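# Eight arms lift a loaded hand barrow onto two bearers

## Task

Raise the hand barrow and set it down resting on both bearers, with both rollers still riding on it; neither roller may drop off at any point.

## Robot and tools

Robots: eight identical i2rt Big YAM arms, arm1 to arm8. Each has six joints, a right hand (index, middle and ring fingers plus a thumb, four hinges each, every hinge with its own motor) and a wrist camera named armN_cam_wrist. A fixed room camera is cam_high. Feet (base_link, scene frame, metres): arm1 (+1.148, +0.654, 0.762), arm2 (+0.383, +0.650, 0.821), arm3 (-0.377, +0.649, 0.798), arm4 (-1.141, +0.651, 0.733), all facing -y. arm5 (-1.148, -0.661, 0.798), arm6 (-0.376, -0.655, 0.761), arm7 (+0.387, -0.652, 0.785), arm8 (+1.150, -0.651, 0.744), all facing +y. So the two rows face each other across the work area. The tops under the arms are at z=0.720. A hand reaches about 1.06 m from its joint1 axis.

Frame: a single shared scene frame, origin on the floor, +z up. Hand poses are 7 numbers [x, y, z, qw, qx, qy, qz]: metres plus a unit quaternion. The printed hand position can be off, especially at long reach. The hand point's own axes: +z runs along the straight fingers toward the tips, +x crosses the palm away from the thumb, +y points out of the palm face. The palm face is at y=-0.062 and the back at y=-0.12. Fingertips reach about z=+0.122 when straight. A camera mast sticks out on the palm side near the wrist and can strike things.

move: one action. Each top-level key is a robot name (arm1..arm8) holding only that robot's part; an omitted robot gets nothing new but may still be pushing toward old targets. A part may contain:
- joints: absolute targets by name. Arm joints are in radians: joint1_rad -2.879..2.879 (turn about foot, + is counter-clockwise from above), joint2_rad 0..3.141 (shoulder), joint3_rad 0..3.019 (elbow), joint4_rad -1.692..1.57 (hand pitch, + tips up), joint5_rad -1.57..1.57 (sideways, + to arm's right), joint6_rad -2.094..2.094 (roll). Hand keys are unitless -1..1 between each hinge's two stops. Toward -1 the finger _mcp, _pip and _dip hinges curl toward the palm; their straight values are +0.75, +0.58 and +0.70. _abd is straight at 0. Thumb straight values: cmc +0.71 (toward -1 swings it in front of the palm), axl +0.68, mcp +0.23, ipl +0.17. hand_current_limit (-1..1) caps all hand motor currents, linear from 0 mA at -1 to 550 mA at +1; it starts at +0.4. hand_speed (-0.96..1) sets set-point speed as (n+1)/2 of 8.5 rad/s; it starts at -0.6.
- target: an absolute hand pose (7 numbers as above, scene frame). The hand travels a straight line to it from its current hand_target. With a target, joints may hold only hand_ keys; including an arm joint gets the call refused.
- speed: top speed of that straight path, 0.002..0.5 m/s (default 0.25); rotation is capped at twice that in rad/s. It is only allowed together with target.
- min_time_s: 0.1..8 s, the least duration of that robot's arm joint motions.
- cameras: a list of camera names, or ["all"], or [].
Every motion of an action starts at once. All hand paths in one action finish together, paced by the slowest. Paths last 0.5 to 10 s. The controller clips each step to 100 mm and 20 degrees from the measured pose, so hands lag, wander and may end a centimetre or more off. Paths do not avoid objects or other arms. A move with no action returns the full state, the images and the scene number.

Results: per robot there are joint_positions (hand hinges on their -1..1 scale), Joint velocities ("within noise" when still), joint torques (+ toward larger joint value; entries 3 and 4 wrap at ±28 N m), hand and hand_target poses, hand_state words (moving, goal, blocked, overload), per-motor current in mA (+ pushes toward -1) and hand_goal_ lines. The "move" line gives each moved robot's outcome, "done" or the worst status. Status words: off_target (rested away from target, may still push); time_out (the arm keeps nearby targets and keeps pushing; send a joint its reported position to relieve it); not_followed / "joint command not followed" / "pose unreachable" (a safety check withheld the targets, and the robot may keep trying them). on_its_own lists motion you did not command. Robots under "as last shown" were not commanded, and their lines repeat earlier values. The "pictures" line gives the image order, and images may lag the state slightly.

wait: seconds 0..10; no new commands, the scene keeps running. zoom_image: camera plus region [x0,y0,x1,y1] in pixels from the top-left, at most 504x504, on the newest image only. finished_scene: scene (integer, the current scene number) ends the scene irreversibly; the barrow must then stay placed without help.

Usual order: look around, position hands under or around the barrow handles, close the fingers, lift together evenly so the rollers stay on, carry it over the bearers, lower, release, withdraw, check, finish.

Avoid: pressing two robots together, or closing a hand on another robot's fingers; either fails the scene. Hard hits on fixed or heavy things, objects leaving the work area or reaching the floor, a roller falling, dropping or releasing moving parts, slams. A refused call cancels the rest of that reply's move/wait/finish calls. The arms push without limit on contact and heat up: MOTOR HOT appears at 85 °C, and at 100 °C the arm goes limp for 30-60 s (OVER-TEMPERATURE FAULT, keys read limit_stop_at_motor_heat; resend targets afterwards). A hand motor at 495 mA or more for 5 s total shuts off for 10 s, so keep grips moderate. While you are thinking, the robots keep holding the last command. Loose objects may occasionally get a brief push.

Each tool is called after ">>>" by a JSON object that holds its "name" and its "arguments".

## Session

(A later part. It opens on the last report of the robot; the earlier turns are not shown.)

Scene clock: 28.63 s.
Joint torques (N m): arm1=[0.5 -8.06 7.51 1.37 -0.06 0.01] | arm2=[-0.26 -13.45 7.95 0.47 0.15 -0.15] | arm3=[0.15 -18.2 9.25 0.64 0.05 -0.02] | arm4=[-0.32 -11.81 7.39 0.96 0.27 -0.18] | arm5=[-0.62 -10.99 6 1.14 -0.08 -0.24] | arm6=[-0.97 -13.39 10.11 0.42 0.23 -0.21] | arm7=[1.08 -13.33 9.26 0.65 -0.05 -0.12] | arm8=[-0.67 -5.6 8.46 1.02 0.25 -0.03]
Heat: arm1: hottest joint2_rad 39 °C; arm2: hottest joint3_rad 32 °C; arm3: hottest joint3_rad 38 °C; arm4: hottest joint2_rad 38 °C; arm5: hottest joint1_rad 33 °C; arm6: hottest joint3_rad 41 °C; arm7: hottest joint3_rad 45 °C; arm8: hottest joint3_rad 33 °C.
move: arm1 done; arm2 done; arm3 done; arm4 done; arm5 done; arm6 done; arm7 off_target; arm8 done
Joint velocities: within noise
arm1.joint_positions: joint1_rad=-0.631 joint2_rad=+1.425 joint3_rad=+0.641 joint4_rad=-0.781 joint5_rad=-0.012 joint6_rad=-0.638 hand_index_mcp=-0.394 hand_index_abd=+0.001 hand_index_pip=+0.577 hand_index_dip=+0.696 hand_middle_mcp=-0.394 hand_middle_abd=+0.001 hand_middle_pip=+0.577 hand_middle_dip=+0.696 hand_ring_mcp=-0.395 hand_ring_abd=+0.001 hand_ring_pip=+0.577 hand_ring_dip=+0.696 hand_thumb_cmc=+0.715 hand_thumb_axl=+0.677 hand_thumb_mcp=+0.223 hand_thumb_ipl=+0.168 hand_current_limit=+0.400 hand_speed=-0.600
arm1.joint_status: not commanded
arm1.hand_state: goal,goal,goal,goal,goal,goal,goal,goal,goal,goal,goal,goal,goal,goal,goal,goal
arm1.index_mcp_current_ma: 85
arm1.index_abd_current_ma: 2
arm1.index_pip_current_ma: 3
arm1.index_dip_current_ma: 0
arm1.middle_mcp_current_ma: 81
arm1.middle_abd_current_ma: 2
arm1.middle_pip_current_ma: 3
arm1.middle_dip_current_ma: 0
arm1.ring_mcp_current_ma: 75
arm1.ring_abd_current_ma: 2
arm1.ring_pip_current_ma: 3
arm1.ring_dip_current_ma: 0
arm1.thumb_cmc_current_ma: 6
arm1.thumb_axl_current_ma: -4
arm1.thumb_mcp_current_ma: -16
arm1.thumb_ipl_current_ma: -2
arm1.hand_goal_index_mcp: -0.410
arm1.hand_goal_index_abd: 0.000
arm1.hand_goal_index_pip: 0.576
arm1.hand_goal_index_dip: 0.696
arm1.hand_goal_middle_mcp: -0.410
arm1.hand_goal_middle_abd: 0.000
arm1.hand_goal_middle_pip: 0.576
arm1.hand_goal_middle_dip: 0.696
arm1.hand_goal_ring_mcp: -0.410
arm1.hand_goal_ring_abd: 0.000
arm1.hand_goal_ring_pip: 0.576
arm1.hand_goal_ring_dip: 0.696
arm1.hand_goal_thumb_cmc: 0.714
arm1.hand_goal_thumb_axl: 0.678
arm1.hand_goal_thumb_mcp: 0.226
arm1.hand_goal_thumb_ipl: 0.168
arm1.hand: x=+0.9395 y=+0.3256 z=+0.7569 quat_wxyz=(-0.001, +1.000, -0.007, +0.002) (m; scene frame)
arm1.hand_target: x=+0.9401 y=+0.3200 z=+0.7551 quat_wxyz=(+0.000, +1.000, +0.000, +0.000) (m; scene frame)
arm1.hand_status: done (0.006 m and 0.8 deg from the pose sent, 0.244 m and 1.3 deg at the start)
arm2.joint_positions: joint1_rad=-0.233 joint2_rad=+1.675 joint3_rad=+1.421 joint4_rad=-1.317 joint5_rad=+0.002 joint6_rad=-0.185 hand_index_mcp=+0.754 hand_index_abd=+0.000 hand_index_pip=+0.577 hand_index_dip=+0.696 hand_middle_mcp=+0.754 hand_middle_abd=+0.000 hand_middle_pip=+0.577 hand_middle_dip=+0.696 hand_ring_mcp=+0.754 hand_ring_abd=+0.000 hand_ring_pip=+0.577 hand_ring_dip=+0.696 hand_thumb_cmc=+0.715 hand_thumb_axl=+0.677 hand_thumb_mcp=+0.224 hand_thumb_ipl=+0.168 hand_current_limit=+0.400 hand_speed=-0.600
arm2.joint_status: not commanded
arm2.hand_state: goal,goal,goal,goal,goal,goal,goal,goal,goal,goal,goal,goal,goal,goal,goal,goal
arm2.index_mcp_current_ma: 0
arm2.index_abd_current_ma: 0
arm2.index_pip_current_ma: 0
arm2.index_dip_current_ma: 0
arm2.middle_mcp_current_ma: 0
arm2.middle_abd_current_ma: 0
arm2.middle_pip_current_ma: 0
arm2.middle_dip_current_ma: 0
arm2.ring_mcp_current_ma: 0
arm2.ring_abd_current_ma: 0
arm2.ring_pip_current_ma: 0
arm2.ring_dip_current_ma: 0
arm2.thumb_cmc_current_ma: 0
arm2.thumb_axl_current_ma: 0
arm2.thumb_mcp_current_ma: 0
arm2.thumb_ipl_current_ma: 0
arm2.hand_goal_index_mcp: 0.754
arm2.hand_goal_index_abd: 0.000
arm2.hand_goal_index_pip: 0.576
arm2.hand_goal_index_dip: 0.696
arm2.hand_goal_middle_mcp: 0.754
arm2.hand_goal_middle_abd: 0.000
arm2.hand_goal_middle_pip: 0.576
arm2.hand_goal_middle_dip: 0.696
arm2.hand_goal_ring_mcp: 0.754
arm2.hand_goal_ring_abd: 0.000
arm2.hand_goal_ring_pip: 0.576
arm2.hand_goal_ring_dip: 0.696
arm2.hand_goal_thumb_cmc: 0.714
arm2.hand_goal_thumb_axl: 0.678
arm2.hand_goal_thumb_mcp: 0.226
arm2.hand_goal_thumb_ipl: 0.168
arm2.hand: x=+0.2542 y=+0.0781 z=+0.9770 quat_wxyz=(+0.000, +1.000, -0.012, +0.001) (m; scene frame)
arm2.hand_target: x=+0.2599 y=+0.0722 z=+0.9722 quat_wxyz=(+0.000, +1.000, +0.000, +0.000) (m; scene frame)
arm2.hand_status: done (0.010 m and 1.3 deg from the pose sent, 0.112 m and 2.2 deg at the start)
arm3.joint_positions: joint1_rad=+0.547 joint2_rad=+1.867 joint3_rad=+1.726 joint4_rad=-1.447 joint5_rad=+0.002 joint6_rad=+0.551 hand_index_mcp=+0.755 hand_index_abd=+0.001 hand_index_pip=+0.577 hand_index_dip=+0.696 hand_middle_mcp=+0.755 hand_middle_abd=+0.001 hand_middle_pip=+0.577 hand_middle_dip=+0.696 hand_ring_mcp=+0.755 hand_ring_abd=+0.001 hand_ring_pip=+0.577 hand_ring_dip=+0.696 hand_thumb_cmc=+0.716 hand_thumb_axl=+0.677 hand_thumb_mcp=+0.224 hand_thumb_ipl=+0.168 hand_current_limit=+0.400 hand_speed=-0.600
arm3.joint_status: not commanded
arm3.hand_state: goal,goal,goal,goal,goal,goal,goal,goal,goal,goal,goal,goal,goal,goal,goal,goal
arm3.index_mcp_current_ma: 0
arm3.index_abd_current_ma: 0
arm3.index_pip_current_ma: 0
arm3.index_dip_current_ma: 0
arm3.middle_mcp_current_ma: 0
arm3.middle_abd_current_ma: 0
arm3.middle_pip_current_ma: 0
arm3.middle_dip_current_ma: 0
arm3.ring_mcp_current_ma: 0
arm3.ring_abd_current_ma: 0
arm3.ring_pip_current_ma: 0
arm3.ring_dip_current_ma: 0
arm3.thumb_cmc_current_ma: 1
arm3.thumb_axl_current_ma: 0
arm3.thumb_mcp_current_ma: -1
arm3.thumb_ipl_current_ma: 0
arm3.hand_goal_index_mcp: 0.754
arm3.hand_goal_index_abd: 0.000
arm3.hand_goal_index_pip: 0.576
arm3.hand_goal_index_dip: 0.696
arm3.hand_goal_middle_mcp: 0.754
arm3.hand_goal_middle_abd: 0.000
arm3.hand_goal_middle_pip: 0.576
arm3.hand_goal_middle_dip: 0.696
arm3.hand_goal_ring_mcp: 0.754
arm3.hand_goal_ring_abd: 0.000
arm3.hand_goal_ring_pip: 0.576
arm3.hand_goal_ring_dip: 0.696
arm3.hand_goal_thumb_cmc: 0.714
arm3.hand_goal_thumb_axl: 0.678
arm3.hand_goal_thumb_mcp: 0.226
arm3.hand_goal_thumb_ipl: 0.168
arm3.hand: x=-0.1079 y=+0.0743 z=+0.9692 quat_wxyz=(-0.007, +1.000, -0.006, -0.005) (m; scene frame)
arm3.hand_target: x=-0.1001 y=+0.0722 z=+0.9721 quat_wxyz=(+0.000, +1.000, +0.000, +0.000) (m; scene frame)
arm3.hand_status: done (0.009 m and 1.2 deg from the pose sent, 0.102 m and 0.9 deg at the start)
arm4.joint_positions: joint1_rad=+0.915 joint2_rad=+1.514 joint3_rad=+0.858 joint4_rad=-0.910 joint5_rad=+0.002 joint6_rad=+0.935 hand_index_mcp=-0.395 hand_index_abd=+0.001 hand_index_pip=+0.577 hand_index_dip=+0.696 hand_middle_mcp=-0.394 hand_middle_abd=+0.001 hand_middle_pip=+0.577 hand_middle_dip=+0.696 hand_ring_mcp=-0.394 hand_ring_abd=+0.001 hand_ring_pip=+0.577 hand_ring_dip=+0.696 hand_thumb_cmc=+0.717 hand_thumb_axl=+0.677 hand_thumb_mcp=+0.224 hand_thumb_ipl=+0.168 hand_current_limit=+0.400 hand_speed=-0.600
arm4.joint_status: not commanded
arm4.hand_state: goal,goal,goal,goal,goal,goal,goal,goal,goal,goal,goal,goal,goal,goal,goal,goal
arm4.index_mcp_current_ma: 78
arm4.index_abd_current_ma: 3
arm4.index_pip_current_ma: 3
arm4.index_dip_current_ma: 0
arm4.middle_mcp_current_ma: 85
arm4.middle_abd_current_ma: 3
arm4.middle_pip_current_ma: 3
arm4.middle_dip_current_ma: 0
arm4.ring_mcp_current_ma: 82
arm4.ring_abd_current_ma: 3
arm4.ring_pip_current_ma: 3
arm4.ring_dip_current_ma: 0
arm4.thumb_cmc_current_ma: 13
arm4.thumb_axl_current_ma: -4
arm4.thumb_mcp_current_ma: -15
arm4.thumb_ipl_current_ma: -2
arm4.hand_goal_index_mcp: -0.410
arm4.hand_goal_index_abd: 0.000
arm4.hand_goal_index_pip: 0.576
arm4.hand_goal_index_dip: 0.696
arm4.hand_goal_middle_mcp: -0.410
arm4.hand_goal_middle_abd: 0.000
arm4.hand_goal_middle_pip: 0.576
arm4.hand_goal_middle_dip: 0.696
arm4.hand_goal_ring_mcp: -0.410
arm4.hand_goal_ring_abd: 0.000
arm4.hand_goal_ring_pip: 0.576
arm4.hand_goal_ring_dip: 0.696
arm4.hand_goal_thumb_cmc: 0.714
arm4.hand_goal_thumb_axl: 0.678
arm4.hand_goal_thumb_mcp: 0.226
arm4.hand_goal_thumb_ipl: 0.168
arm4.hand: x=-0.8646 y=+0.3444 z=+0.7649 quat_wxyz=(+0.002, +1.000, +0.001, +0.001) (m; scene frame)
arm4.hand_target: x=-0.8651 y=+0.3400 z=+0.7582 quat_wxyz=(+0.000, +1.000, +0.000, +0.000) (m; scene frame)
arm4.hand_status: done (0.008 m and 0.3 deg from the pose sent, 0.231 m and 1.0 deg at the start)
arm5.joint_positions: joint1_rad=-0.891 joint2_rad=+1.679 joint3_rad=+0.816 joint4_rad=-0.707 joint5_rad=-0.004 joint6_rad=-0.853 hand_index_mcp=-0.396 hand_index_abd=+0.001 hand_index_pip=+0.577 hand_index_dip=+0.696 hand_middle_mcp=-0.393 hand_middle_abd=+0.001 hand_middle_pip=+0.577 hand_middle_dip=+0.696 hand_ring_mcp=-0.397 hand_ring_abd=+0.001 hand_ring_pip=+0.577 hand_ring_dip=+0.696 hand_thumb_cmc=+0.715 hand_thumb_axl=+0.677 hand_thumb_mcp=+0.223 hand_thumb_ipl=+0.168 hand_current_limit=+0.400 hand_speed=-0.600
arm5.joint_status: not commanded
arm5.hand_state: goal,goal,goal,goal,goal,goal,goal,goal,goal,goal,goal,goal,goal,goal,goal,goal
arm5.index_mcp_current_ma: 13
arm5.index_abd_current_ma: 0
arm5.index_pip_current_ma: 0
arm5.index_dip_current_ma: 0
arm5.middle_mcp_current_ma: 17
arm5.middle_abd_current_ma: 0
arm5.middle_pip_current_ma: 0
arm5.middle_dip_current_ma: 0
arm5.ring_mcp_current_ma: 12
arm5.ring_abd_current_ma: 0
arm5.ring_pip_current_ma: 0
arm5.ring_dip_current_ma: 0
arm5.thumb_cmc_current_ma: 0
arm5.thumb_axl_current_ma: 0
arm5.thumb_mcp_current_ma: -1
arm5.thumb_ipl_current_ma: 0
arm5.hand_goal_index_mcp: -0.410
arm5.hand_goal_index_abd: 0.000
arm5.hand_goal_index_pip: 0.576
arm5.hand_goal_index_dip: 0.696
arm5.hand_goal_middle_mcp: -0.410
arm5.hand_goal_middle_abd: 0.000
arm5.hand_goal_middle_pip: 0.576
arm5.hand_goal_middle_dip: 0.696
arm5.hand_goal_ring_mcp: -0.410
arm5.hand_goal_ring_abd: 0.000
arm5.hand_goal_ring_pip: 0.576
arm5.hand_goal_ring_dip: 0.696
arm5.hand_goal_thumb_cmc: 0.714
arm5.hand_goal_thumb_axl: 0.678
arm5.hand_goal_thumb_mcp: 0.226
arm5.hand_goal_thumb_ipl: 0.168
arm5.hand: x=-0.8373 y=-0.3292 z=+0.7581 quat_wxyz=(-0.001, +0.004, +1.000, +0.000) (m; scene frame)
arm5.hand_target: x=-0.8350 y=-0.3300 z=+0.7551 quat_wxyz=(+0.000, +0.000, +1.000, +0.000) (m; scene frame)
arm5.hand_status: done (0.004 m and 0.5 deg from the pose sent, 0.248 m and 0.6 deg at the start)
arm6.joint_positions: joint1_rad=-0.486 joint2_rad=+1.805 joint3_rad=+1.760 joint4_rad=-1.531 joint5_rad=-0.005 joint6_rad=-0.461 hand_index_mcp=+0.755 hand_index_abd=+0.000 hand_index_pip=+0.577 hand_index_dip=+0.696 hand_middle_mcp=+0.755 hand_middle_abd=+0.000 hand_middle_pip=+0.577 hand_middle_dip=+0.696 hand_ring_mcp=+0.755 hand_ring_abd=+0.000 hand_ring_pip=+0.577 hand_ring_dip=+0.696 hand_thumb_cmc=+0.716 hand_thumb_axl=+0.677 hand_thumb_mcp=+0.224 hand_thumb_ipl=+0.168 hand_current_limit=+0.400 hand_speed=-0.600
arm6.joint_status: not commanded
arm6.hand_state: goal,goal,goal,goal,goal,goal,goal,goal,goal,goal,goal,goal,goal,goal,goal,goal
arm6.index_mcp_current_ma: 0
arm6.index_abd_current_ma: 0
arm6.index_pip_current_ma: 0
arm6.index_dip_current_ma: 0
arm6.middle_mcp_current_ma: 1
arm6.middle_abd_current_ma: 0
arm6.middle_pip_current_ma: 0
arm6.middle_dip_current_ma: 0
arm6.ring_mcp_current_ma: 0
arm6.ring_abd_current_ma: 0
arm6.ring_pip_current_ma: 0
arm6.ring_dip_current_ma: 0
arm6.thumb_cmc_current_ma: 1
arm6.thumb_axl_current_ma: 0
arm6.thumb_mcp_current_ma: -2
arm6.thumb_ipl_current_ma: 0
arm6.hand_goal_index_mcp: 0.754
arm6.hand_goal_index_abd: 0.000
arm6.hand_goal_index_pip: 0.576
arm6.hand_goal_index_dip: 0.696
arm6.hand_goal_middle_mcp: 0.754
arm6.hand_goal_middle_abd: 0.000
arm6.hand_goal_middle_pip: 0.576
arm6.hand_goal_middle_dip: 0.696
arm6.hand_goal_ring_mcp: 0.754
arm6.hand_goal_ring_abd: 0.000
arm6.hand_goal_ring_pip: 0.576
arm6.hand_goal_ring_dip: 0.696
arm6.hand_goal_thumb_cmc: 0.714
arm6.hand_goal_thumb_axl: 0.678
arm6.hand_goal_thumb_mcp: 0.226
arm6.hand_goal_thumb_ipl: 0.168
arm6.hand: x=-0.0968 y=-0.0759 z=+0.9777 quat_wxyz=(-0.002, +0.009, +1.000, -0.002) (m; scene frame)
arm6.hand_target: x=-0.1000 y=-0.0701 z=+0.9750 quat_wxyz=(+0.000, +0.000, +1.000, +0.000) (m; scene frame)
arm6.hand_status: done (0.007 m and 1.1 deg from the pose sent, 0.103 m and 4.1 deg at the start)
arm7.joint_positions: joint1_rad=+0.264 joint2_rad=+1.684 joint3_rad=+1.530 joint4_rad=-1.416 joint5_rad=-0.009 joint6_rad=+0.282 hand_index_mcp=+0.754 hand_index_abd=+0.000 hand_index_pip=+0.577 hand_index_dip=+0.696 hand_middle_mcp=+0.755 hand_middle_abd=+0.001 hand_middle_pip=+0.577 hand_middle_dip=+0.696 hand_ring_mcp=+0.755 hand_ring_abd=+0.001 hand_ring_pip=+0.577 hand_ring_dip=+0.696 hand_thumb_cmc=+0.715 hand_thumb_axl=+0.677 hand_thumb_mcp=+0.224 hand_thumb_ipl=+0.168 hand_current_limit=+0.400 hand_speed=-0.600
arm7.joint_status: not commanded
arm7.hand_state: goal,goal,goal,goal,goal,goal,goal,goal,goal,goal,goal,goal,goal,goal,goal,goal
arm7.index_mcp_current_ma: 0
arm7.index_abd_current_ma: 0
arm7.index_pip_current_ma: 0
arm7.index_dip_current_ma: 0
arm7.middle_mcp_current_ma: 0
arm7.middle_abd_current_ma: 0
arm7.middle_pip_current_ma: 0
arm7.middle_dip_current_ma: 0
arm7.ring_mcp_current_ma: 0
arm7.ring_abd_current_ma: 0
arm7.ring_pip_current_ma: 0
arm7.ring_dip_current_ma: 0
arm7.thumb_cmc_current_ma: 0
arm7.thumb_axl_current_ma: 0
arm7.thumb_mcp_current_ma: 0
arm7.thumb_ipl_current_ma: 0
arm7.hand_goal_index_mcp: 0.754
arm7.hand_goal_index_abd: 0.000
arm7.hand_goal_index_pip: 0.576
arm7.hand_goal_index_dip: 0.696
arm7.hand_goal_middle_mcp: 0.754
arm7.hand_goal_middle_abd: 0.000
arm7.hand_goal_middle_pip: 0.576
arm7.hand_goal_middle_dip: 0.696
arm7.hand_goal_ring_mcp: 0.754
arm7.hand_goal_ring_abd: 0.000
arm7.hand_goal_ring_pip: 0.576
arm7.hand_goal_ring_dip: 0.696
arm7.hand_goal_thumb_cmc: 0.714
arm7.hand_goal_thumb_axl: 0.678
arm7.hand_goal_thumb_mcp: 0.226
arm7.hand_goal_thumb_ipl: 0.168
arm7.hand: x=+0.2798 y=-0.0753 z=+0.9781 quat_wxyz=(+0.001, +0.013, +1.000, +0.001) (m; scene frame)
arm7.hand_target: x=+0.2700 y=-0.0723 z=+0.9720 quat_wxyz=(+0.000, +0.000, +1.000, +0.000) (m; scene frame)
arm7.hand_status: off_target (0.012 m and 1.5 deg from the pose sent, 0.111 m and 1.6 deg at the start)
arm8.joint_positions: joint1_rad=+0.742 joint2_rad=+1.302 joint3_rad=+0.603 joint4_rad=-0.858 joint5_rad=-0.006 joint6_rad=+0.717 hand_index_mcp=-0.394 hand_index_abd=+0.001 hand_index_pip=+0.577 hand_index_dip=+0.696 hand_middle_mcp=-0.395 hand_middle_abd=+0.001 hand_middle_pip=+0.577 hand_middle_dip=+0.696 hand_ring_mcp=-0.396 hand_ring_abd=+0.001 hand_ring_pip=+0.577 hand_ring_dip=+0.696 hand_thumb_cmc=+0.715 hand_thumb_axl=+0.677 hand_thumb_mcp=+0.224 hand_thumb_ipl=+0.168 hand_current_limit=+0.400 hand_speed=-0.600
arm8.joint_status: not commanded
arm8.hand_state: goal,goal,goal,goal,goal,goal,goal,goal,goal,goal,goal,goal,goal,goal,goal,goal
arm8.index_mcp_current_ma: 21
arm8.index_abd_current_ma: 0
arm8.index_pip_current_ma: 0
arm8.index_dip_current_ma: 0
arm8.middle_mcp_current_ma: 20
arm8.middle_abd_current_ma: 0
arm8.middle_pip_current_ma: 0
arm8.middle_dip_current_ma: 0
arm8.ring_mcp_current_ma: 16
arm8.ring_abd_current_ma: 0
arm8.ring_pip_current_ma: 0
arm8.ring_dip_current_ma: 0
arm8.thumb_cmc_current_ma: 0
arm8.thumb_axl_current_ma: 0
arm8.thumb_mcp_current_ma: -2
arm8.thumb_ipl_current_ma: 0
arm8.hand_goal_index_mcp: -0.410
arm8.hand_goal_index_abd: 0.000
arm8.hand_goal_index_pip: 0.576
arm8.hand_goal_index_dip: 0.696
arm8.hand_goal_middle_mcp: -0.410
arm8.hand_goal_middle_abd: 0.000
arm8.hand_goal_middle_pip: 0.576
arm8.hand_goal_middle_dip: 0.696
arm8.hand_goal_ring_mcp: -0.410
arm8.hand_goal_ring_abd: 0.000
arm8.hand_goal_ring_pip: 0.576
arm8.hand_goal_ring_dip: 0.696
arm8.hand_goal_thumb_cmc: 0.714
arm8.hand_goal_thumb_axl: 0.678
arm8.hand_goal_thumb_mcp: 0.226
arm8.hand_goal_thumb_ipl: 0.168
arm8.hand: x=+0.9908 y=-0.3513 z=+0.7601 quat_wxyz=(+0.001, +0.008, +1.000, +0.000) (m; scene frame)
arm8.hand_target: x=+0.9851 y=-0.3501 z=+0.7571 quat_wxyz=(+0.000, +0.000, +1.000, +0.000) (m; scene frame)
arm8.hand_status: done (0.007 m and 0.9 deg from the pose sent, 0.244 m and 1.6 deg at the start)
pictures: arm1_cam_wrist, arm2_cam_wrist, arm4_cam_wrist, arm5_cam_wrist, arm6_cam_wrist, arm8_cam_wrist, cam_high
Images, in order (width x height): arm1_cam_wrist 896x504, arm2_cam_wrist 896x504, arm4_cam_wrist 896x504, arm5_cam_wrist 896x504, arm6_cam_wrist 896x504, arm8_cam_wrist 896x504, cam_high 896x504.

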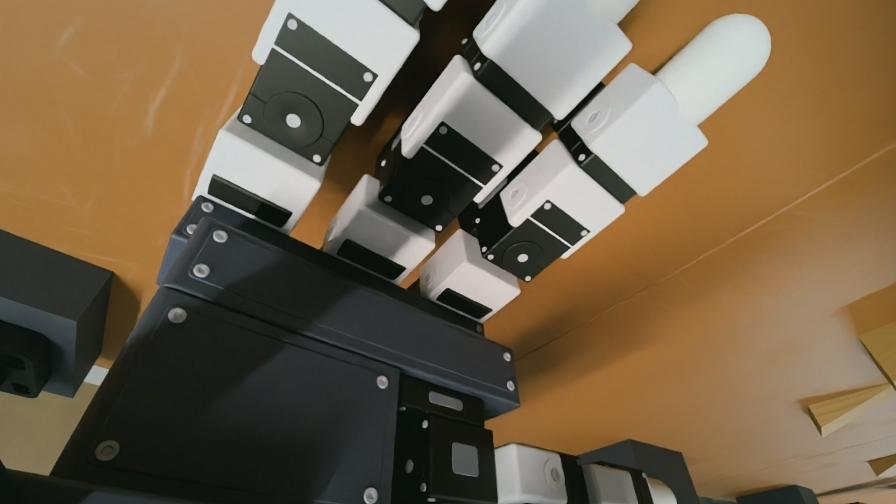

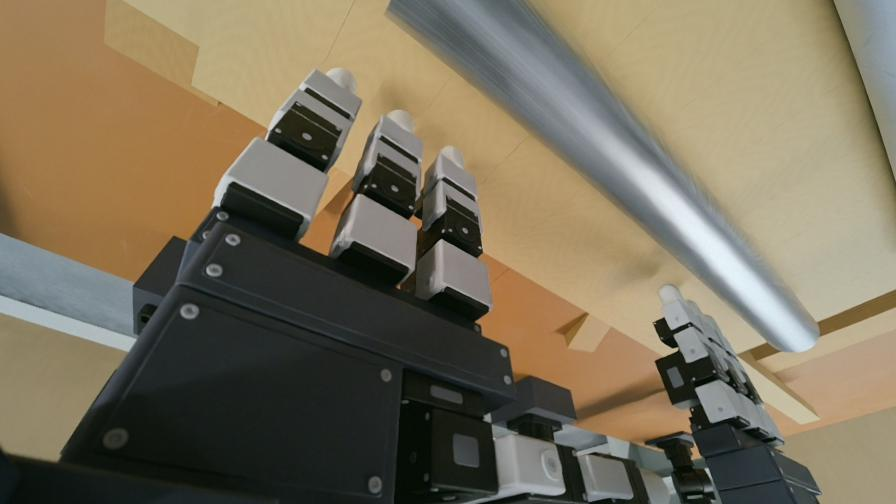

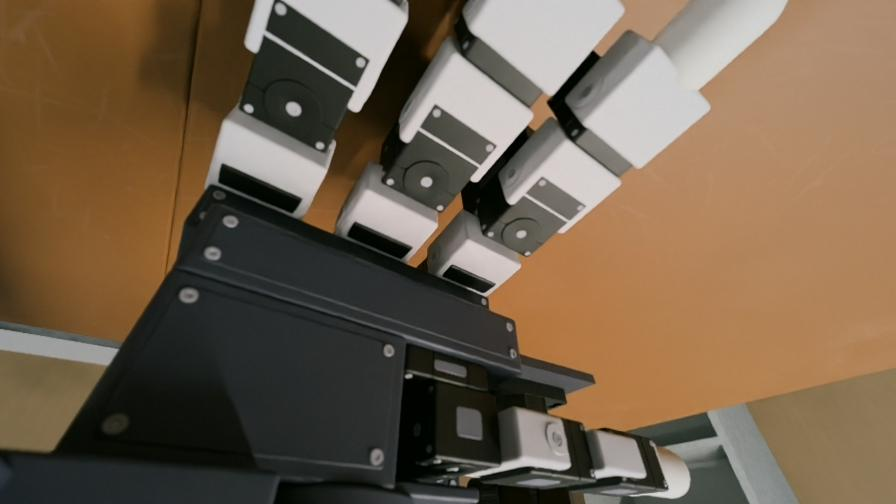

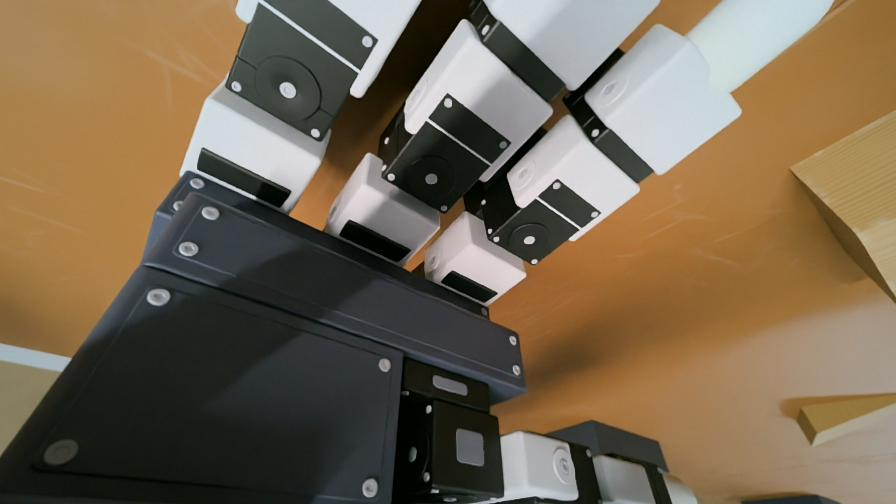

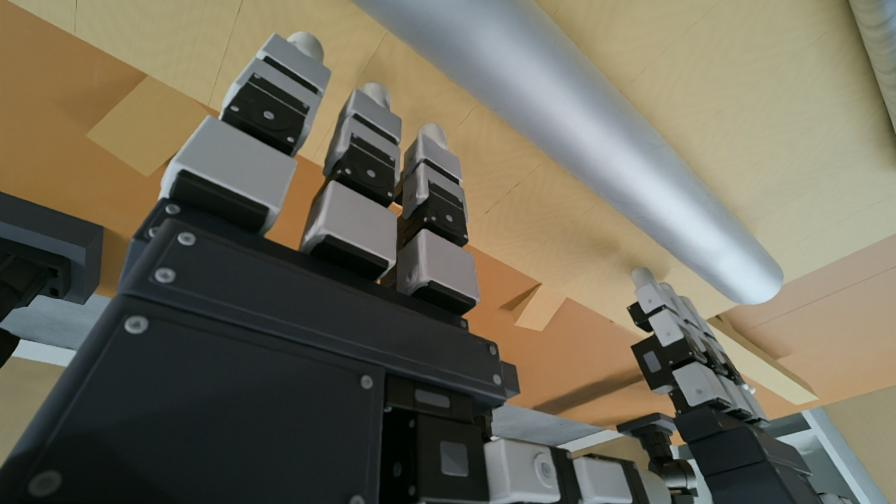

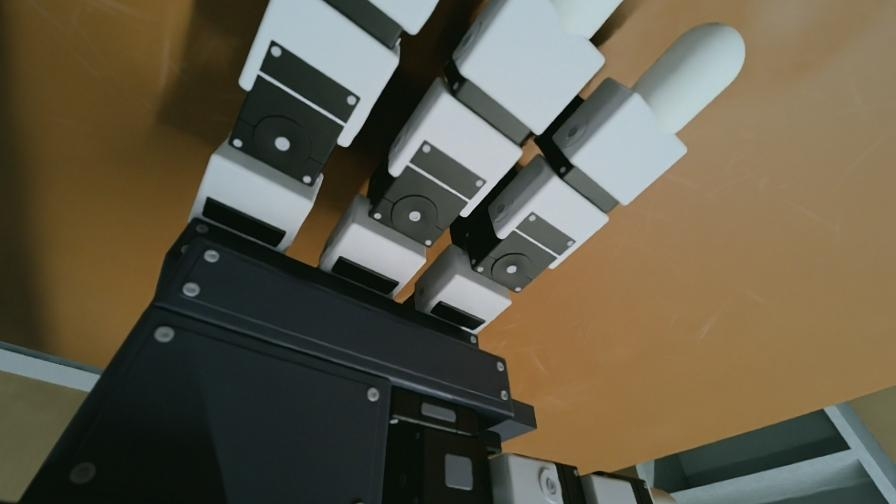

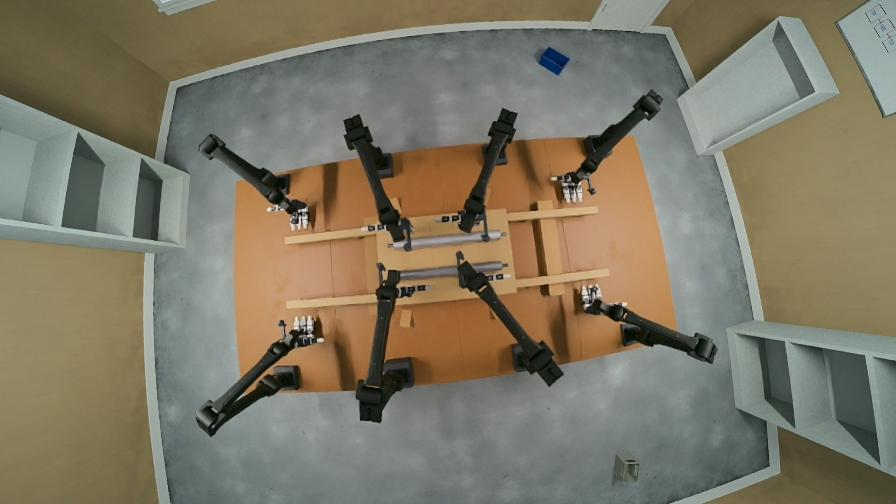

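>>> {"name": "move", "arguments": {"arm1": {"target": [0.94, 0.305, 0.744, 0, 1, 0, 0], "speed": 0.06}, "arm4": {"target": [-0.865, 0.328, 0.740, 0, 1, 0, 0], "speed": 0.06}, "arm5": {"target": [-0.835, -0.305, 0.742, 0, 0, 1, 0], "speed": 0.06}, "arm8": {"target": [0.985, -0.320, 0.744, 0, 0, 1, 0], "speed": 0.06}, "cameras": []}}

Scene clock: 30.50 s.
Joint torques (N m): arm1=[0.73 -7 9.07 1.31 -0.07 0.19] | arm2=[-0.32 -13.45 7.97 0.44 0.15 -0.14] | arm3=[-0.09 -18.32 9.21 0.8 0.1 0] | arm4=[-0.21 -10.99 7.27 1.11 0.25 -0.16] | arm5=[0.97 -9.23 7.84 1.1 -0.1 0.13] | arm6=[-0.91 -13.39 10.11 0.4 0.24 -0.21] | arm7=[1.14 -13.27 9.29 0.64 -0.05 -0.13] | arm8=[-2.73 -4.66 9.39 1.11 0.12 -0.15]
Heat: arm1: hottest joint2_rad 39 °C; arm2: hottest joint3_rad 32 °C; arm3: hottest joint3_rad 37 °C; arm4: hottest joint2_rad 38 °C; arm5: hottest joint1_rad 33 °C; arm6: hottest joint3_rad 41 °C; arm7: hottest joint3_rad 44 °C; arm8: hottest joint3_rad 33 °C.
move: arm1 off_target; arm4 off_target; arm5 off_target; arm8 off_target
Joint velocities: arm1=[within noise] | arm2=[within noise] | arm3=[within noise] | arm4=[within noise] | arm5=[within noise] | arm6=[within noise] | arm7=[within noise] | arm8=[-0.024 -0.015 -0.007 -0.002 0.154 0.022]
arm1.joint_positions: joint1_rad=-0.605 joint2_rad=+1.466 joint3_rad=+0.641 joint4_rad=-0.746 joint5_rad=-0.011 joint6_rad=-0.626 hand_index_mcp=-0.408 hand_index_abd=+0.001 hand_index_pip=+0.577 hand_index_dip=+0.696 hand_middle_mcp=-0.405 hand_middle_abd=+0.001 hand_middle_pip=+0.577 hand_middle_dip=+0.696 hand_ring_mcp=-0.403 hand_ring_abd=+0.001 hand_ring_pip=+0.577 hand_ring_dip=+0.696 hand_thumb_cmc=+0.715 hand_thumb_axl=+0.677 hand_thumb_mcp=+0.223 hand_thumb_ipl=+0.168 hand_current_limit=+0.400 hand_speed=-0.600
arm1.joint_status: not commanded
arm1.hand_state: goal,goal,goal,goal,goal,goal,goal,goal,goal,goal,goal,goal,goal,goal,goal,goal
arm1.index_mcp_current_ma: 10
arm1.index_abd_current_ma: 2
arm1.index_pip_current_ma: 4
arm1.index_dip_current_ma: 0
arm1.middle_mcp_current_ma: 24
arm1.middle_abd_current_ma: 2
arm1.middle_pip_current_ma: 3
arm1.middle_dip_current_ma: 0
arm1.ring_mcp_current_ma: 38
arm1.ring_abd_current_ma: 2
arm1.ring_pip_current_ma: 3
arm1.ring_dip_current_ma: 0
arm1.thumb_cmc_current_ma: 6
arm1.thumb_axl_current_ma: -4
arm1.thumb_mcp_current_ma: -16
arm1.thumb_ipl_current_ma: -2
arm1.hand_goal_index_mcp: -0.410
arm1.hand_goal_index_abd: 0.000
arm1.hand_goal_index_pip: 0.576
arm1.hand_goal_index_dip: 0.696
arm1.hand_goal_middle_mcp: -0.410
arm1.hand_goal_middle_abd: 0.000
arm1.hand_goal_middle_pip: 0.576
arm1.hand_goal_middle_dip: 0.696
arm1.hand_goal_ring_mcp: -0.410
arm1.hand_goal_ring_abd: 0.000
arm1.hand_goal_ring_pip: 0.576
arm1.hand_goal_ring_dip: 0.696
arm1.hand_goal_thumb_cmc: 0.714
arm1.hand_goal_thumb_axl: 0.678
arm1.hand_goal_thumb_mcp: 0.226
arm1.hand_goal_thumb_ipl: 0.168
arm1.hand: x=+0.9455 y=+0.3181 z=+0.7447 quat_wxyz=(-0.003, +1.000, +0.001, +0.003) (m; scene frame)
arm1.hand_target: x=+0.9403 y=+0.3054 z=+0.7444 quat_wxyz=(+0.000, +1.000, +0.000, +0.000) (m; scene frame)
arm1.hand_status: off_target (0.014 m and 0.5 deg from the pose sent, 0.024 m and 0.8 deg at the start)
arm2, arm3, arm6, arm7: as last shown
arm4.joint_positions: joint1_rad=+0.890 joint2_rad=+1.549 joint3_rad=+0.858 joint4_rad=-0.860 joint5_rad=+0.002 joint6_rad=+0.911 hand_index_mcp=-0.395 hand_index_abd=+0.001 hand_index_pip=+0.577 hand_index_dip=+0.696 hand_middle_mcp=-0.400 hand_middle_abd=+0.001 hand_middle_pip=+0.577 hand_middle_dip=+0.696 hand_ring_mcp=-0.408 hand_ring_abd=+0.001 hand_ring_pip=+0.577 hand_ring_dip=+0.696 hand_thumb_cmc=+0.717 hand_thumb_axl=+0.677 hand_thumb_mcp=+0.224 hand_thumb_ipl=+0.168 hand_current_limit=+0.400 hand_speed=-0.600
arm4.joint_status: not commanded
arm4.hand_state: goal,goal,goal,goal,goal,goal,goal,goal,goal,goal,goal,goal,goal,goal,goal,goal
arm4.index_mcp_current_ma: 78
arm4.index_abd_current_ma: 3
arm4.index_pip_current_ma: 3
arm4.index_dip_current_ma: 0
arm4.middle_mcp_current_ma: 50
arm4.middle_abd_current_ma: 3
arm4.middle_pip_current_ma: 3
arm4.middle_dip_current_ma: 0
arm4.ring_mcp_current_ma: 8
arm4.ring_abd_current_ma: 3
arm4.ring_pip_current_ma: 4
arm4.ring_dip_current_ma: 0
arm4.thumb_cmc_current_ma: 13
arm4.thumb_axl_current_ma: -4
arm4.thumb_mcp_current_ma: -15
arm4.thumb_ipl_current_ma: -2
arm4.hand_goal_index_mcp: -0.410
arm4.hand_goal_index_abd: 0.000
arm4.hand_goal_index_pip: 0.576
arm4.hand_goal_index_dip: 0.696
arm4.hand_goal_middle_mcp: -0.410
arm4.hand_goal_middle_abd: 0.000
arm4.hand_goal_middle_pip: 0.576
arm4.hand_goal_middle_dip: 0.696
arm4.hand_goal_ring_mcp: -0.410
arm4.hand_goal_ring_abd: 0.000
arm4.hand_goal_ring_pip: 0.576
arm4.hand_goal_ring_dip: 0.696
arm4.hand_goal_thumb_cmc: 0.714
arm4.hand_goal_thumb_axl: 0.678
arm4.hand_goal_thumb_mcp: 0.226
arm4.hand_goal_thumb_ipl: 0.168
arm4.hand: x=-0.8633 y=+0.3320 z=+0.7529 quat_wxyz=(+0.006, +1.000, +0.000, +0.007) (m; scene frame)
arm4.hand_target: x=-0.8653 y=+0.3284 z=+0.7403 quat_wxyz=(+0.000, +1.000, +0.000, +0.000) (m; scene frame)
arm4.hand_status: off_target (0.014 m and 1.1 deg from the pose sent, 0.030 m and 0.3 deg at the start)
arm5.joint_positions: joint1_rad=-0.865 joint2_rad=+1.715 joint3_rad=+0.833 joint4_rad=-0.684 joint5_rad=-0.004 joint6_rad=-0.841 hand_index_mcp=-0.411 hand_index_abd=+0.001 hand_index_pip=+0.577 hand_index_dip=+0.696 hand_middle_mcp=-0.409 hand_middle_abd=+0.001 hand_middle_pip=+0.577 hand_middle_dip=+0.696 hand_ring_mcp=-0.407 hand_ring_abd=+0.001 hand_ring_pip=+0.577 hand_ring_dip=+0.696 hand_thumb_cmc=+0.715 hand_thumb_axl=+0.677 hand_thumb_mcp=+0.223 hand_thumb_ipl=+0.168 hand_current_limit=+0.400 hand_speed=-0.600
arm5.joint_status: not commanded
arm5.hand_state: goal,goal,goal,goal,goal,goal,goal,goal,goal,goal,goal,goal,goal,goal,goal,goal
arm5.index_mcp_current_ma: 0
arm5.index_abd_current_ma: 0
arm5.index_pip_current_ma: 0
arm5.index_dip_current_ma: 0
arm5.middle_mcp_current_ma: 0
arm5.middle_abd_current_ma: 0
arm5.middle_pip_current_ma: 0
arm5.middle_dip_current_ma: 0
arm5.ring_mcp_current_ma: 1
arm5.ring_abd_current_ma: 0
arm5.ring_pip_current_ma: 0
arm5.ring_dip_current_ma: 0
arm5.thumb_cmc_current_ma: 0
arm5.thumb_axl_current_ma: 0
arm5.thumb_mcp_current_ma: -1
arm5.thumb_ipl_current_ma: 0
arm5.hand_goal_index_mcp: -0.410
arm5.hand_goal_index_abd: 0.000
arm5.hand_goal_index_pip: 0.576
arm5.hand_goal_index_dip: 0.696
arm5.hand_goal_middle_mcp: -0.410
arm5.hand_goal_middle_abd: 0.000
arm5.hand_goal_middle_pip: 0.576
arm5.hand_goal_middle_dip: 0.696
arm5.hand_goal_ring_mcp: -0.410
arm5.hand_goal_ring_abd: 0.000
arm5.hand_goal_ring_pip: 0.576
arm5.hand_goal_ring_dip: 0.696
arm5.hand_goal_thumb_cmc: 0.714
arm5.hand_goal_thumb_axl: 0.678
arm5.hand_goal_thumb_mcp: 0.226
arm5.hand_goal_thumb_ipl: 0.168
arm5.hand: x=-0.8384 y=-0.3158 z=+0.7497 quat_wxyz=(+0.000, -0.002, +1.000, +0.001) (m; scene frame)
arm5.hand_target: x=-0.8354 y=-0.3054 z=+0.7422 quat_wxyz=(+0.000, +0.000, +1.000, +0.000) (m; scene frame)
arm5.hand_status: off_target (0.014 m and 0.3 deg from the pose sent, 0.029 m and 0.5 deg at the start)
arm8.joint_positions: joint1_rad=+0.701 joint2_rad=+1.375 joint3_rad=+0.634 joint4_rad=-0.813 joint5_rad=-0.004 joint6_rad=+0.665 hand_index_mcp=-0.423 hand_index_abd=+0.001 hand_index_pip=+0.577 hand_index_dip=+0.696 hand_middle_mcp=-0.416 hand_middle_abd=+0.001 hand_middle_pip=+0.577 hand_middle_dip=+0.696 hand_ring_mcp=-0.409 hand_ring_abd=+0.001 hand_ring_pip=+0.577 hand_ring_dip=+0.696 hand_thumb_cmc=+0.715 hand_thumb_axl=+0.677 hand_thumb_mcp=+0.223 hand_thumb_ipl=+0.168 hand_current_limit=+0.400 hand_speed=-0.600
arm8.joint_status: not commanded
arm8.hand_state: goal,goal,goal,goal,goal,goal,goal,goal,goal,goal,goal,goal,goal,goal,goal,goal
arm8.index_mcp_current_ma: -16
arm8.index_abd_current_ma: 0
arm8.index_pip_current_ma: 0
arm8.index_dip_current_ma: 0
arm8.middle_mcp_current_ma: -5
arm8.middle_abd_current_ma: 0
arm8.middle_pip_current_ma: 0
arm8.middle_dip_current_ma: 0
arm8.ring_mcp_current_ma: 0
arm8.ring_abd_current_ma: 0
arm8.ring_pip_current_ma: 0
arm8.ring_dip_current_ma: 0
arm8.thumb_cmc_current_ma: 0
arm8.thumb_axl_current_ma: 0
arm8.thumb_mcp_current_ma: -2
arm8.thumb_ipl_current_ma: 0
arm8.hand_goal_index_mcp: -0.410
arm8.hand_goal_index_abd: 0.000
arm8.hand_goal_index_pip: 0.576
arm8.hand_goal_index_dip: 0.696
arm8.hand_goal_middle_mcp: -0.410
arm8.hand_goal_middle_abd: 0.000
arm8.hand_goal_middle_pip: 0.576
arm8.hand_goal_middle_dip: 0.696
arm8.hand_goal_ring_mcp: -0.410
arm8.hand_goal_ring_abd: 0.000
arm8.hand_goal_ring_pip: 0.576
arm8.hand_goal_ring_dip: 0.696
arm8.hand_goal_thumb_cmc: 0.714
arm8.hand_goal_thumb_axl: 0.678
arm8.hand_goal_thumb_mcp: 0.226
arm8.hand_goal_thumb_ipl: 0.168
arm8.hand: x=+0.9881 y=-0.3290 z=+0.7500 quat_wxyz=(+0.001, +0.002, +1.000, +0.002) (m; scene frame)
arm8.hand_target: x=+0.9853 y=-0.3204 z=+0.7443 quat_wxyz=(+0.000, +0.000, +1.000, +0.000) (m; scene frame)
arm8.hand_status: off_target (0.011 m and 0.3 deg from the pose sent, 0.036 m and 0.9 deg at the start)
pictures: none
No camera images: "cameras" was empty.

>>> {"name": "move", "arguments": {"arm1": {"target": [0.94, 0.140, 0.745, 0, 1, 0, 0], "speed": 0.08, "joints": {"hand_index_mcp": -0.46, "hand_middle_mcp": -0.46, "hand_ring_mcp": -0.46}}, "arm4": {"target": [-0.865, 0.160, 0.742, 0, 1, 0, 0], "speed": 0.08, "joints": {"hand_index_mcp": -0.46, "hand_middle_mcp": -0.46, "hand_ring_mcp": -0.46}}, "arm5": {"target": [-0.835, -0.125, 0.743, 0, 0, 1, 0], "speed": 0.08, "joints": {"hand_index_mcp": -0.46, "hand_middle_mcp": -0.46, "hand_ring_mcp": -0.46}}, "arm8": {"target": [0.985, -0.150, 0.745, 0, 0, 1, 0], "speed": 0.08, "joints": {"hand_index_mcp": -0.46, "hand_middle_mcp": -0.46, "hand_ring_mcp": -0.46}}, "cameras": ["cam_high", "arm1_cam_wrist", "arm5_cam_wrist", "arm4_cam_wrist", "arm8_cam_wrist"]}}

Scene clock: 34.97 s.
Joint torques (N m): arm1=[0.21 -13.22 10.55 0.7 0.05 0.19] | arm2=[-0.32 -13.51 7.91 0.49 0.14 -0.13] | arm3=[0.09 -18.32 9.35 0.76 0.09 0.02] | arm4=[-0.56 -15.03 11 0.31 0.36 -0.25] | arm5=[1.85 -14.21 11.29 0.83 -0.16 0.11] | arm6=[-0.91 -13.45 10.1 0.42 0.24 -0.21] | arm7=[0.97 -13.22 9.26 0.62 -0.05 -0.12] | arm8=[-3.6 -8.76 12.97 0.69 0.26 -0.36]
Heat: arm1: hottest joint2_rad 39 °C; arm2: hottest joint3_rad 33 °C; arm3: hottest joint3_rad 37 °C; arm4: hottest joint2_rad 38 °C; arm5: hottest joint1_rad 33 °C; arm6: hottest joint3_rad 41 °C; arm7: hottest joint3_rad 44 °C; arm8: hottest joint3_rad 34 °C.
move: arm1 off_target; arm4 off_target; arm5 off_target; arm8 off_target
Joint velocities: within noise
arm1.joint_positions: joint1_rad=-0.396 joint2_rad=+1.778 joint3_rad=+1.053 joint4_rad=-0.845 joint5_rad=-0.010 joint6_rad=-0.421 hand_index_mcp=-0.452 hand_index_abd=+0.001 hand_index_pip=+0.577 hand_index_dip=+0.696 hand_middle_mcp=-0.449 hand_middle_abd=+0.001 hand_middle_pip=+0.577 hand_middle_dip=+0.696 hand_ring_mcp=-0.445 hand_ring_abd=+0.001 hand_ring_pip=+0.577 hand_ring_dip=+0.696 hand_thumb_cmc=+0.715 hand_thumb_axl=+0.677 hand_thumb_mcp=+0.223 hand_thumb_ipl=+0.168 hand_current_limit=+0.400 hand_speed=-0.600
arm1.joint_status: all done
arm1.hand_state: goal,goal,goal,goal,goal,goal,goal,goal,goal,goal,goal,goal,goal,goal,goal,goal
arm1.index_mcp_current_ma: 39
arm1.index_abd_current_ma: 2
arm1.index_pip_current_ma: 4
arm1.index_dip_current_ma: 0
arm1.middle_mcp_current_ma: 58
arm1.middle_abd_current_ma: 2
arm1.middle_pip_current_ma: 4
arm1.middle_dip_current_ma: 0
arm1.ring_mcp_current_ma: 75
arm1.ring_abd_current_ma: 2
arm1.ring_pip_current_ma: 4
arm1.ring_dip_current_ma: 0
arm1.thumb_cmc_current_ma: 6
arm1.thumb_axl_current_ma: -4
arm1.thumb_mcp_current_ma: -16
arm1.thumb_ipl_current_ma: -2
arm1.hand_goal_index_mcp: -0.460
arm1.hand_goal_index_abd: 0.000
arm1.hand_goal_index_pip: 0.576
arm1.hand_goal_index_dip: 0.696
arm1.hand_goal_middle_mcp: -0.460
arm1.hand_goal_middle_abd: 0.000
arm1.hand_goal_middle_pip: 0.576
arm1.hand_goal_middle_dip: 0.696
arm1.hand_goal_ring_mcp: -0.460
arm1.hand_goal_ring_abd: 0.000
arm1.hand_goal_ring_pip: 0.576
arm1.hand_goal_ring_dip: 0.696
arm1.hand_goal_thumb_cmc: 0.714
arm1.hand_goal_thumb_axl: 0.678
arm1.hand_goal_thumb_mcp: 0.226
arm1.hand_goal_thumb_ipl: 0.168
arm1.hand: x=+0.9437 y=+0.1550 z=+0.7427 quat_wxyz=(-0.004, +1.000, +0.003, +0.003) (m; scene frame)
arm1.hand_target: x=+0.9403 y=+0.1404 z=+0.7453 quat_wxyz=(+0.000, +1.000, +0.000, +0.000) (m; scene frame)
arm1.hand_status: off_target (0.016 m and 0.6 deg from the pose sent, 0.178 m and 0.5 deg at the start)
arm2, arm3, arm6, arm7: as last shown
arm4.joint_positions: joint1_rad=+0.631 joint2_rad=+1.800 joint3_rad=+1.192 joint4_rad=-0.949 joint5_rad=-0.002 joint6_rad=+0.654 hand_index_mcp=-0.450 hand_index_abd=+0.001 hand_index_pip=+0.577 hand_index_dip=+0.696 hand_middle_mcp=-0.459 hand_middle_abd=+0.001 hand_middle_pip=+0.577 hand_middle_dip=+0.696 hand_ring_mcp=-0.468 hand_ring_abd=+0.001 hand_ring_pip=+0.577 hand_ring_dip=+0.696 hand_thumb_cmc=+0.716 hand_thumb_axl=+0.677 hand_thumb_mcp=+0.223 hand_thumb_ipl=+0.168 hand_current_limit=+0.400 hand_speed=-0.600
arm4.joint_status: all done
arm4.hand_state: goal,goal,goal,goal,goal,goal,goal,goal,goal,goal,goal,goal,goal,goal,goal,goal
arm4.index_mcp_current_ma: 54
arm4.index_abd_current_ma: 3
arm4.index_pip_current_ma: 4
arm4.index_dip_current_ma: 0
arm4.middle_mcp_current_ma: 5
arm4.middle_abd_current_ma: 3
arm4.middle_pip_current_ma: 4
arm4.middle_dip_current_ma: 0
arm4.ring_mcp_current_ma: -41
arm4.ring_abd_current_ma: 3
arm4.ring_pip_current_ma: 4
arm4.ring_dip_current_ma: 0
arm4.thumb_cmc_current_ma: 8
arm4.thumb_axl_current_ma: -4
arm4.thumb_mcp_current_ma: -16
arm4.thumb_ipl_current_ma: -2
arm4.hand_goal_index_mcp: -0.460
arm4.hand_goal_index_abd: 0.000
arm4.hand_goal_index_pip: 0.576
arm4.hand_goal_index_dip: 0.696
arm4.hand_goal_middle_mcp: -0.460
arm4.hand_goal_middle_abd: 0.000
arm4.hand_goal_middle_pip: 0.576
arm4.hand_goal_middle_dip: 0.696
arm4.hand_goal_ring_mcp: -0.460
arm4.hand_goal_ring_abd: 0.000
arm4.hand_goal_ring_pip: 0.576
arm4.hand_goal_ring_dip: 0.696
arm4.hand_goal_thumb_cmc: 0.714
arm4.hand_goal_thumb_axl: 0.678
arm4.hand_goal_thumb_mcp: 0.226
arm4.hand_goal_thumb_ipl: 0.168
arm4.hand: x=-0.8658 y=+0.1756 z=+0.7512 quat_wxyz=(+0.004, +1.000, -0.001, +0.005) (m; scene frame)
arm4.hand_target: x=-0.8655 y=+0.1608 z=+0.7421 quat_wxyz=(+0.000, +1.000, +0.000, +0.000) (m; scene frame)
arm4.hand_status: off_target (0.018 m and 0.8 deg from the pose sent, 0.172 m and 1.1 deg at the start)
arm5.joint_positions: joint1_rad=-0.628 joint2_rad=+1.967 joint3_rad=+1.245 joint4_rad=-0.860 joint5_rad=+0.000 joint6_rad=-0.591 hand_index_mcp=-0.473 hand_index_abd=+0.001 hand_index_pip=+0.577 hand_index_dip=+0.696 hand_middle_mcp=-0.465 hand_middle_abd=+0.001 hand_middle_pip=+0.577 hand_middle_dip=+0.696 hand_ring_mcp=-0.457 hand_ring_abd=+0.001 hand_ring_pip=+0.577 hand_ring_dip=+0.696 hand_thumb_cmc=+0.714 hand_thumb_axl=+0.677 hand_thumb_mcp=+0.223 hand_thumb_ipl=+0.168 hand_current_limit=+0.400 hand_speed=-0.600
arm5.joint_status: all done
arm5.hand_state: goal,goal,goal,goal,goal,goal,goal,goal,goal,goal,goal,goal,goal,goal,goal,goal
arm5.index_mcp_current_ma: -12
arm5.index_abd_current_ma: 0
arm5.index_pip_current_ma: 0
arm5.index_dip_current_ma: 0
arm5.middle_mcp_current_ma: -3
arm5.middle_abd_current_ma: 0
arm5.middle_pip_current_ma: 0
arm5.middle_dip_current_ma: 0
arm5.ring_mcp_current_ma: 2
arm5.ring_abd_current_ma: 0
arm5.ring_pip_current_ma: 0
arm5.ring_dip_current_ma: 0
arm5.thumb_cmc_current_ma: 0
arm5.thumb_axl_current_ma: 0
arm5.thumb_mcp_current_ma: -2
arm5.thumb_ipl_current_ma: 0
arm5.hand_goal_index_mcp: -0.460
arm5.hand_goal_index_abd: 0.000
arm5.hand_goal_index_pip: 0.576
arm5.hand_goal_index_dip: 0.696
arm5.hand_goal_middle_mcp: -0.460
arm5.hand_goal_middle_abd: 0.000
arm5.hand_goal_middle_pip: 0.576
arm5.hand_goal_middle_dip: 0.696
arm5.hand_goal_ring_mcp: -0.460
arm5.hand_goal_ring_abd: 0.000
arm5.hand_goal_ring_pip: 0.576
arm5.hand_goal_ring_dip: 0.696
arm5.hand_goal_thumb_cmc: 0.714
arm5.hand_goal_thumb_axl: 0.678
arm5.hand_goal_thumb_mcp: 0.226
arm5.hand_goal_thumb_ipl: 0.168
arm5.hand: x=-0.8343 y=-0.1514 z=+0.7480 quat_wxyz=(-0.004, +0.004, +1.000, -0.007) (m; scene frame)
arm5.hand_target: x=-0.8361 y=-0.1261 z=+0.7438 quat_wxyz=(+0.000, +0.000, +1.000, +0.001) (m; scene frame)
arm5.hand_status: off_target (0.027 m and 1.0 deg from the pose sent, 0.191 m and 0.3 deg at the start)
arm8.joint_positions: joint1_rad=+0.484 joint2_rad=+1.695 joint3_rad=+1.015 joint4_rad=-0.889 joint5_rad=-0.011 joint6_rad=+0.454 hand_index_mcp=-0.481 hand_index_abd=+0.001 hand_index_pip=+0.577 hand_index_dip=+0.696 hand_middle_mcp=-0.474 hand_middle_abd=+0.001 hand_middle_pip=+0.577 hand_middle_dip=+0.696 hand_ring_mcp=-0.468 hand_ring_abd=+0.001 hand_ring_pip=+0.577 hand_ring_dip=+0.696 hand_thumb_cmc=+0.714 hand_thumb_axl=+0.677 hand_thumb_mcp=+0.223 hand_thumb_ipl=+0.168 hand_current_limit=+0.400 hand_speed=-0.600
arm8.joint_status: hand_index_mcp off_target (ended at -0.481, target -0.460); the others done
arm8.hand_state: blocked,goal,goal,goal,goal,goal,goal,goal,goal,goal,goal,goal,goal,goal,goal,goal
arm8.index_mcp_current_ma: -31
arm8.index_abd_current_ma: 0
arm8.index_pip_current_ma: 0
arm8.index_dip_current_ma: 0
arm8.middle_mcp_current_ma: -18
arm8.middle_abd_current_ma: 0
arm8.middle_pip_current_ma: 0
arm8.middle_dip_current_ma: 0
arm8.ring_mcp_current_ma: -8
arm8.ring_abd_current_ma: 0
arm8.ring_pip_current_ma: 0
arm8.ring_dip_current_ma: 0
arm8.thumb_cmc_current_ma: 0
arm8.thumb_axl_current_ma: 0
arm8.thumb_mcp_current_ma: -2
arm8.thumb_ipl_current_ma: 0
arm8.hand_goal_index_mcp: -0.460
arm8.hand_goal_index_abd: 0.000
arm8.hand_goal_index_pip: 0.576
arm8.hand_goal_index_dip: 0.696
arm8.hand_goal_middle_mcp: -0.460
arm8.hand_goal_middle_abd: 0.000
arm8.hand_goal_middle_pip: 0.576
arm8.hand_goal_middle_dip: 0.696
arm8.hand_goal_ring_mcp: -0.460
arm8.hand_goal_ring_abd: 0.000
arm8.hand_goal_ring_pip: 0.576
arm8.hand_goal_ring_dip: 0.696
arm8.hand_goal_thumb_cmc: 0.714
arm8.hand_goal_thumb_axl: 0.678
arm8.hand_goal_thumb_mcp: 0.226
arm8.hand_goal_thumb_ipl: 0.168
arm8.hand: x=+0.9861 y=-0.1753 z=+0.7483 quat_wxyz=(+0.002, +0.006, +1.000, -0.005) (m; scene frame)
arm8.hand_target: x=+0.9857 y=-0.1514 z=+0.7455 quat_wxyz=(+0.000, +0.000, +1.000, +0.001) (m; scene frame)
arm8.hand_status: off_target (0.026 m and 0.9 deg from the pose sent, 0.179 m and 0.3 deg at the start)
pictures: arm1_cam_wrist, arm4_cam_wrist, arm5_cam_wrist, arm8_cam_wrist, cam_high
Images, in order (width x height): arm1_cam_wrist 896x504, arm4_cam_wrist 896x504, arm5_cam_wrist 896x504, arm8_cam_wrist 896x504, cam_high 896x504.

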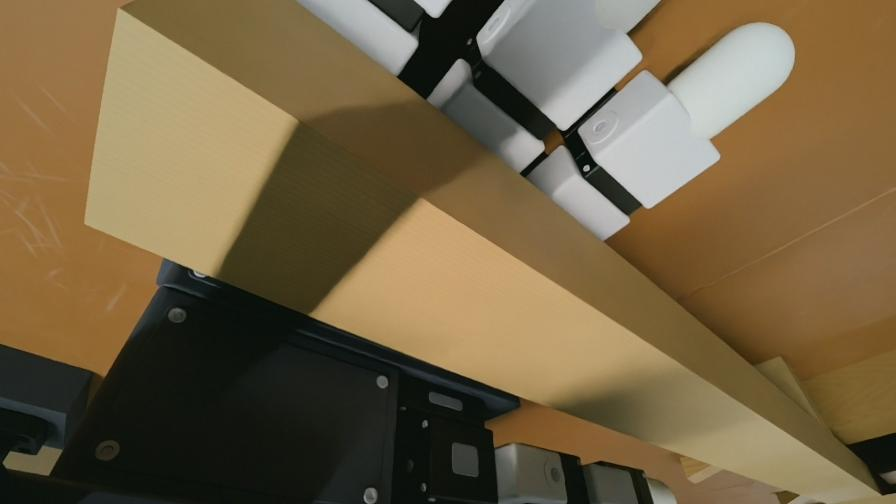

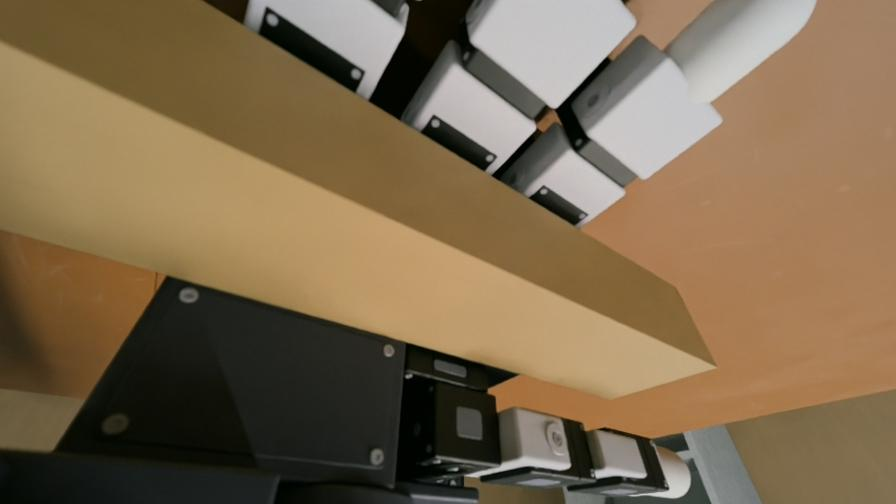

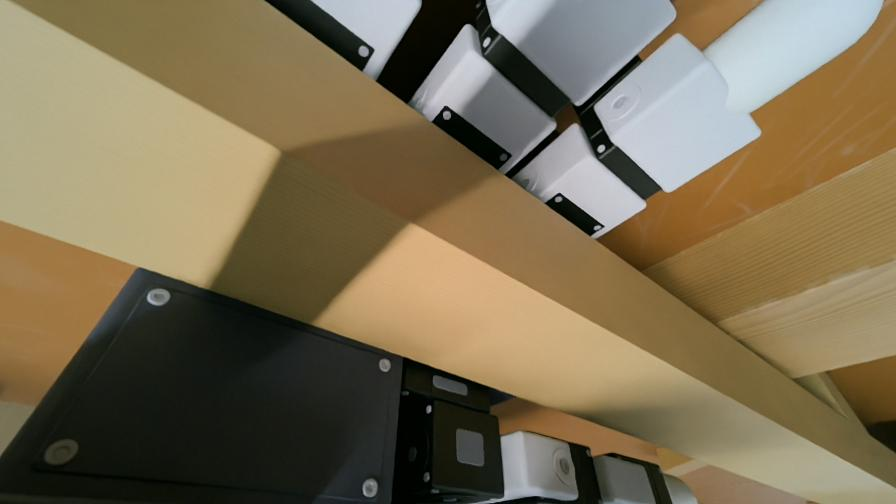

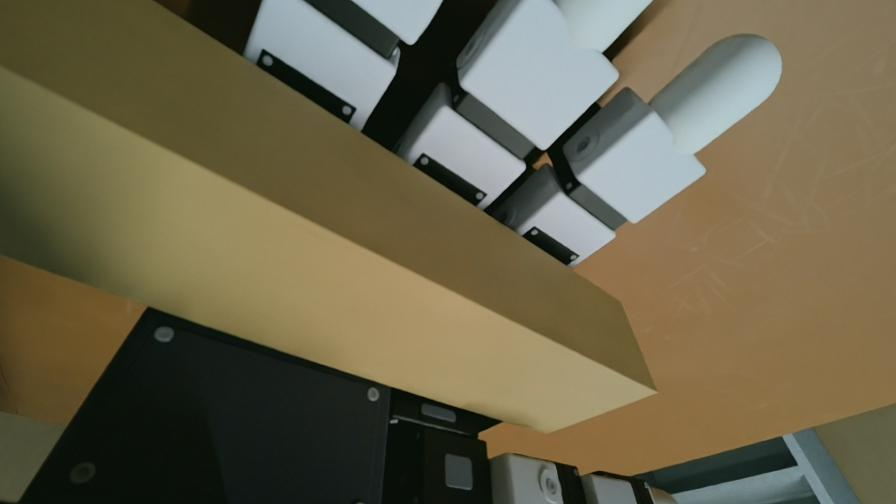

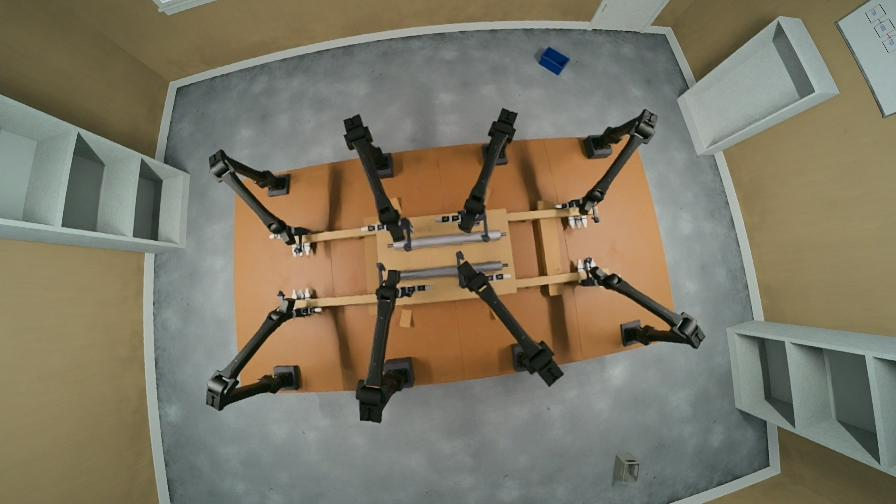

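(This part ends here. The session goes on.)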